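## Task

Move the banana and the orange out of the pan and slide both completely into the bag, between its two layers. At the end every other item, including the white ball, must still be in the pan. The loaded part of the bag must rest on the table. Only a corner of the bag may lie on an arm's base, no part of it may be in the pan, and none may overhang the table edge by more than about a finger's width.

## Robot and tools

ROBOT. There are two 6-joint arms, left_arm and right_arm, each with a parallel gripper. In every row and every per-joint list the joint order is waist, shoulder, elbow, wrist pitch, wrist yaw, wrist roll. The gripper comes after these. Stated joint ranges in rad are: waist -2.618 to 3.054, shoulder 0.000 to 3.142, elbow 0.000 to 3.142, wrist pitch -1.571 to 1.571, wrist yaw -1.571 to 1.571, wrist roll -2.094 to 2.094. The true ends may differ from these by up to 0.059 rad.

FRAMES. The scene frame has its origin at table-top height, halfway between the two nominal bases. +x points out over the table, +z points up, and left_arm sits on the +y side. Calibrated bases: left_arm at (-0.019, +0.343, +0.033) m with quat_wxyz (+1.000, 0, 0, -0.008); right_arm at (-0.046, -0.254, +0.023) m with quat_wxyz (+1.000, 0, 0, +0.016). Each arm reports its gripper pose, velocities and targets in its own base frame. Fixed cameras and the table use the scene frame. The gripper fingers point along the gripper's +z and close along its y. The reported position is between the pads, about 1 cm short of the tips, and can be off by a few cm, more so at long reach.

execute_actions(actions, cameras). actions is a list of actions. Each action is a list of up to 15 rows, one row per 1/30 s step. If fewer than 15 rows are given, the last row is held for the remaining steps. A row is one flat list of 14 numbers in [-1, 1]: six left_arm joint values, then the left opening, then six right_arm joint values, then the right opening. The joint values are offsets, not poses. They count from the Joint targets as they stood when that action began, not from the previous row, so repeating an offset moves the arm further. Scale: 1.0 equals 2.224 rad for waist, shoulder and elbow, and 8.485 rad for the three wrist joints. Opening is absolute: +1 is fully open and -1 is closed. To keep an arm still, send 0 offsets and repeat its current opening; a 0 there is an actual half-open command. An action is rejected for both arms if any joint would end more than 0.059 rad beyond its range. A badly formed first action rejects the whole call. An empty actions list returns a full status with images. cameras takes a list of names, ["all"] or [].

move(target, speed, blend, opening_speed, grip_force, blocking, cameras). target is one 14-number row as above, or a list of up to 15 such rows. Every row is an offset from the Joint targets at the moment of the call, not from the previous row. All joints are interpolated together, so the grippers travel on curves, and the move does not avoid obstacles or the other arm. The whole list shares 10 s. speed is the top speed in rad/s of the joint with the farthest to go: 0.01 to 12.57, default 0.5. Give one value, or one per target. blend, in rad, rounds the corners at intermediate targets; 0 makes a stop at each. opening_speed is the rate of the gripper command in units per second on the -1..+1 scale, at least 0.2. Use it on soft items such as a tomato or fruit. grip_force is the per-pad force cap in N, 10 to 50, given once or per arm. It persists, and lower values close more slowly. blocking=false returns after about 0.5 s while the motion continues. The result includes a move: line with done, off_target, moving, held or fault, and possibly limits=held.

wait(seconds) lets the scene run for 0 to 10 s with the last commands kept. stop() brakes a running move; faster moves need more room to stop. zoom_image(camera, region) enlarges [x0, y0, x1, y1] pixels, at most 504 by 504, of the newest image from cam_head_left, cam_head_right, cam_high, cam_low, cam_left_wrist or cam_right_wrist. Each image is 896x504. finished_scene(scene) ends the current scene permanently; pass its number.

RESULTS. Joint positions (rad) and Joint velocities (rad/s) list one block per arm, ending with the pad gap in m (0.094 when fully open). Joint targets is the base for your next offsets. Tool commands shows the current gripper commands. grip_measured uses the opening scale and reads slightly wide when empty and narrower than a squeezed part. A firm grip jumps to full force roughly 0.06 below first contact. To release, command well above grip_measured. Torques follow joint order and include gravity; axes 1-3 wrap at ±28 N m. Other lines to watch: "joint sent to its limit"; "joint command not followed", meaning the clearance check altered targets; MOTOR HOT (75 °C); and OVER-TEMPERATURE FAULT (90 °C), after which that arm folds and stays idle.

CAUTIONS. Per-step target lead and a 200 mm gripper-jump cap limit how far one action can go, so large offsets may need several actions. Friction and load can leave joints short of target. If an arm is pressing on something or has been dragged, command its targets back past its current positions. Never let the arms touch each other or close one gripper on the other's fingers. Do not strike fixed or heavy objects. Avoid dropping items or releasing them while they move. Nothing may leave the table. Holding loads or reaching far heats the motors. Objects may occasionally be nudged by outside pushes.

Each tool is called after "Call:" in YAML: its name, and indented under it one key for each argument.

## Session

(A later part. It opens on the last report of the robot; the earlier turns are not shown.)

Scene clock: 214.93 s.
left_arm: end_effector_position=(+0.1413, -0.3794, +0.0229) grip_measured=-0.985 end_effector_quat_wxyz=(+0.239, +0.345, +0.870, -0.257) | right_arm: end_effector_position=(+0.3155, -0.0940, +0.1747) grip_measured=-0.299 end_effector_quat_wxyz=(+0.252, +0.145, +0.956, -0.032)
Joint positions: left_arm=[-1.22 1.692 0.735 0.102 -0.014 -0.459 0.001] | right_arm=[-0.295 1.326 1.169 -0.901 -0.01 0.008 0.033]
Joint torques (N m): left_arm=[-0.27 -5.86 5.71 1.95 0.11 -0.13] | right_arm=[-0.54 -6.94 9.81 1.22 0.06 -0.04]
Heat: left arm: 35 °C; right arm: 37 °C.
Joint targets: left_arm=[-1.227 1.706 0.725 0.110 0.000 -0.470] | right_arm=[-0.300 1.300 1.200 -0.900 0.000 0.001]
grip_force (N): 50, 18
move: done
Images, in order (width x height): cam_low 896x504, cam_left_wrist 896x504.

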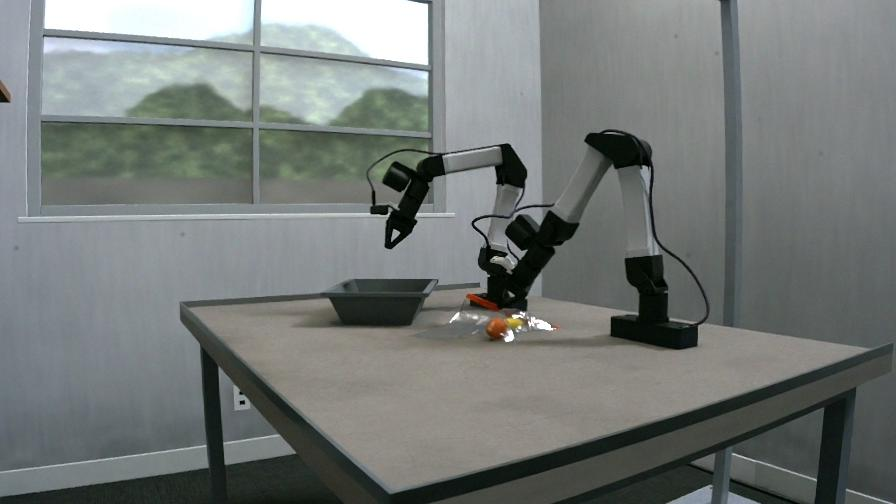

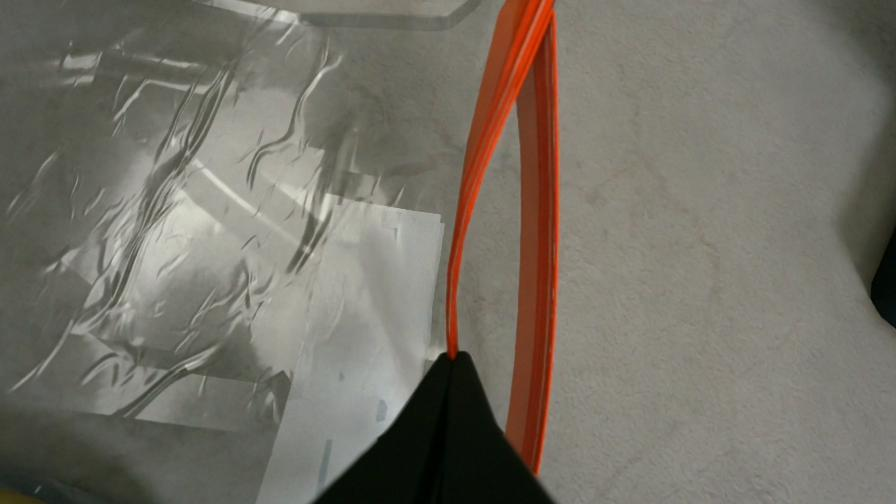

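Call:
move:
  target:
    - [0,0,0,0,0,0,-0.3,0,0,0,0,0,0,-0.3]
    - [0,-0.1623,-0.022,-0.0367,0,0,-0.3,0,0,0,0,0,0,-0.3]
    - [0.1021,-0.3624,0.1686,-0.119,0,0,-0.3,0,0,0,0,0,0,-0.3]
  speed: [0.3,0.2,0.5]
  opening_speed: 0.5
  cameras: ["all"]

Call:
zoom_image:
  camera: "cam_head_left"
  region: [300, 230, 480, 420]

Call:
zoom_image:
  camera: "cam_low"
  region: [410, 230, 570, 360]

Scene clock: 221.53 s.
left_arm: end_effector_position=(+0.1491, -0.2312, +0.2646) grip_measured=-0.302 end_effector_quat_wxyz=(+0.318, +0.242, +0.873, -0.278) | right_arm: end_effector_position=(+0.3155, -0.0940, +0.1747) grip_measured=-0.299 end_effector_quat_wxyz=(+0.252, +0.145, +0.956, -0.032)
Joint positions: left_arm=[-1.006 0.898 1.083 -0.884 -0.013 -0.459 0.033] | right_arm=[-0.295 1.326 1.169 -0.901 -0.01 0.008 0.033]
Joint torques (N m): left_arm=[0.65 -1.02 9.52 1.93 0.1 -0.12] | right_arm=[-0.53 -6.93 9.81 1.22 0.07 -0.04]
Heat: left arm: 35 °C; right arm: 36 °C.
Joint targets: left_arm=[-1.000 0.900 1.100 -0.899 0.000 -0.470] | right_arm=[-0.300 1.300 1.200 -0.900 0.000 0.001]
grip_force (N): 50, 18
move: done

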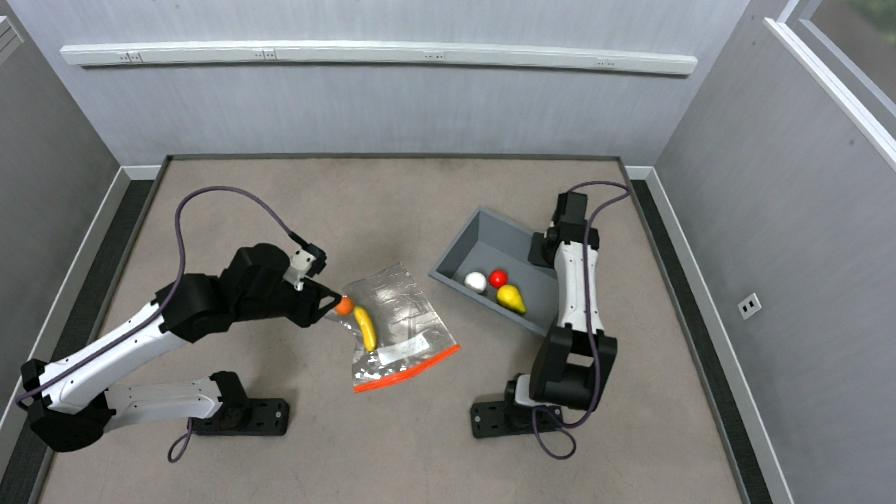

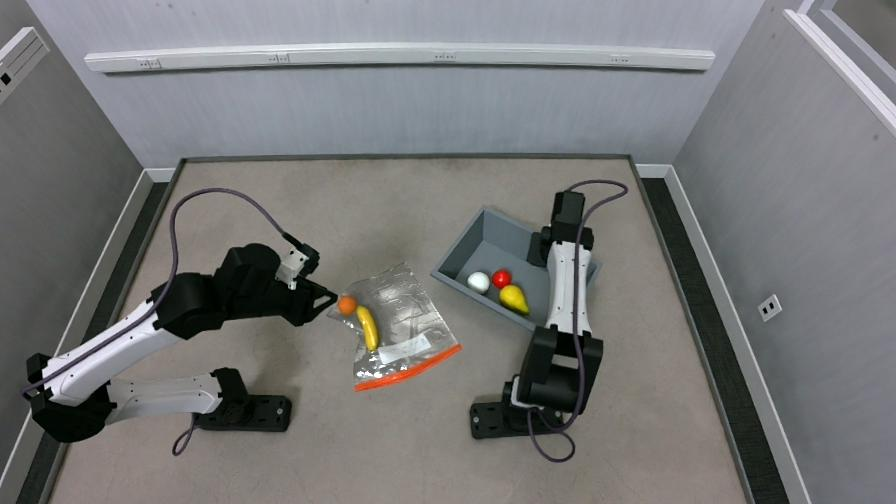

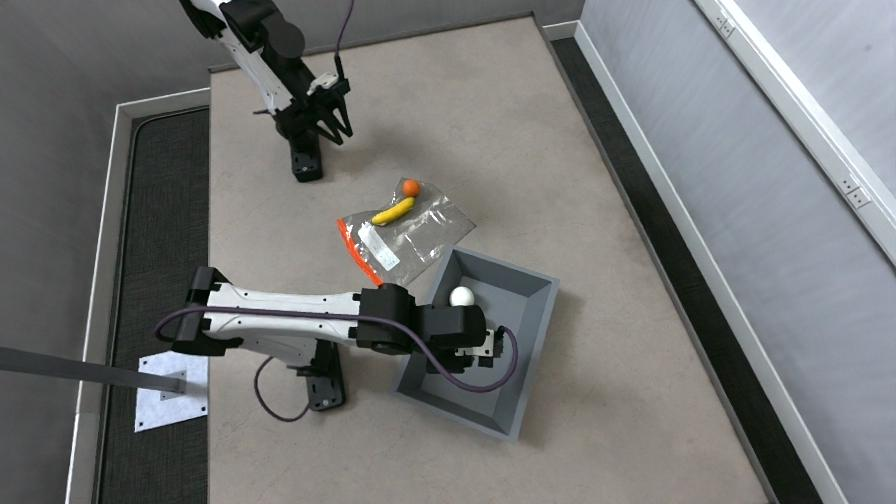

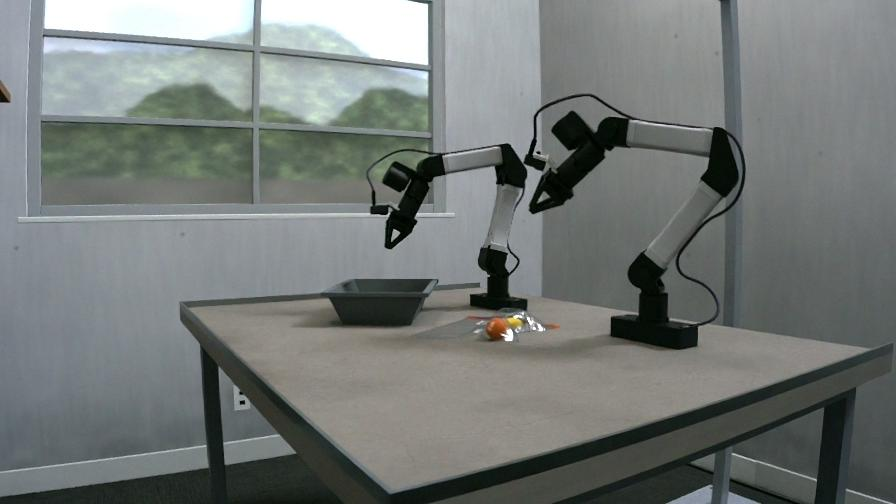

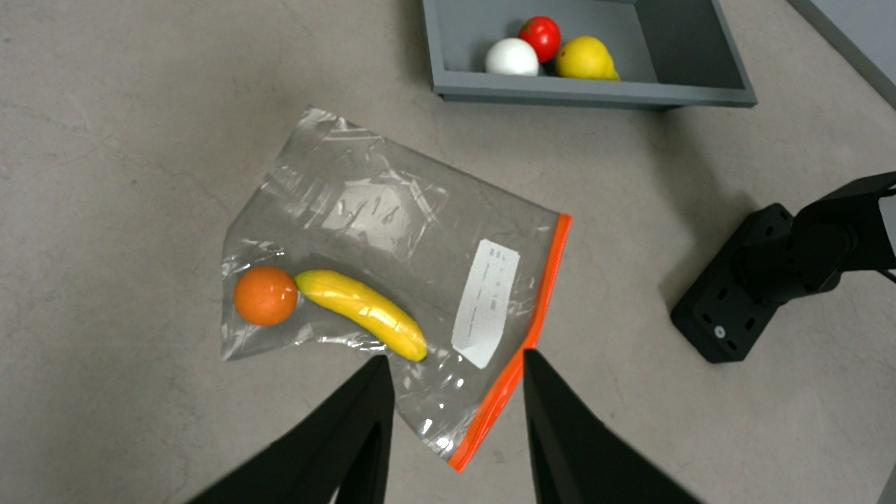

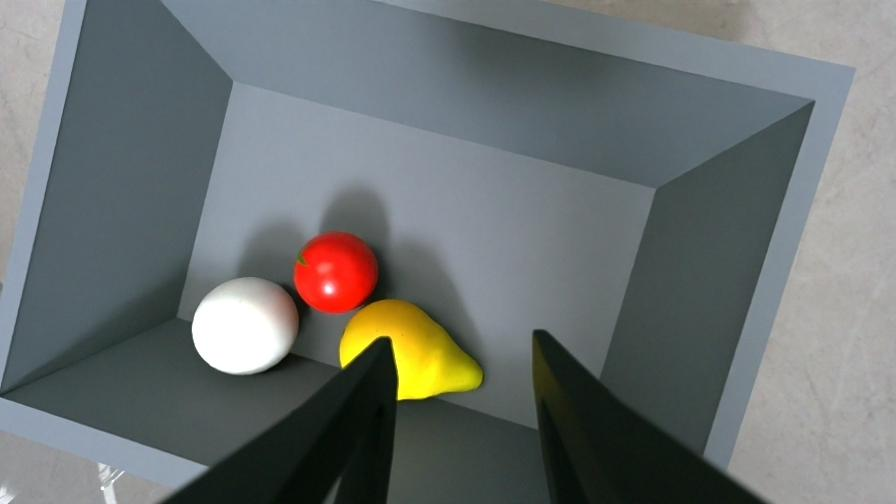

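Scaled by 2.653 from the camera's 896x504 image, which has a finer 1280x720 frame.

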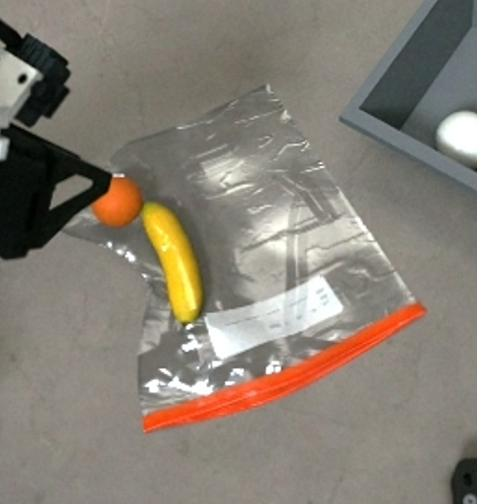

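Scaled by 3.150 from the camera's 896x504 image, which has a finer 1280x720 frame.

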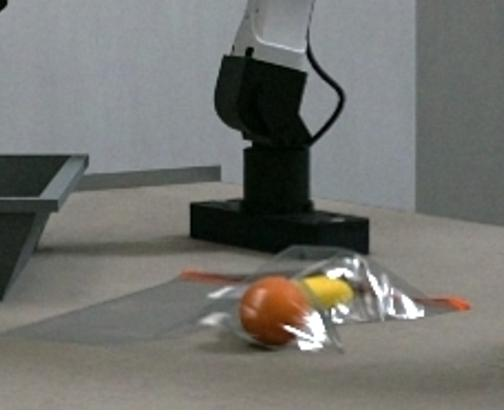

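Both fruits are fully inside the bag, which is flat on the table and clear of the pan and bases. The other items are still in the pan.

Call:
finished_scene:
  scene: 2

The scene is finished: the task was done.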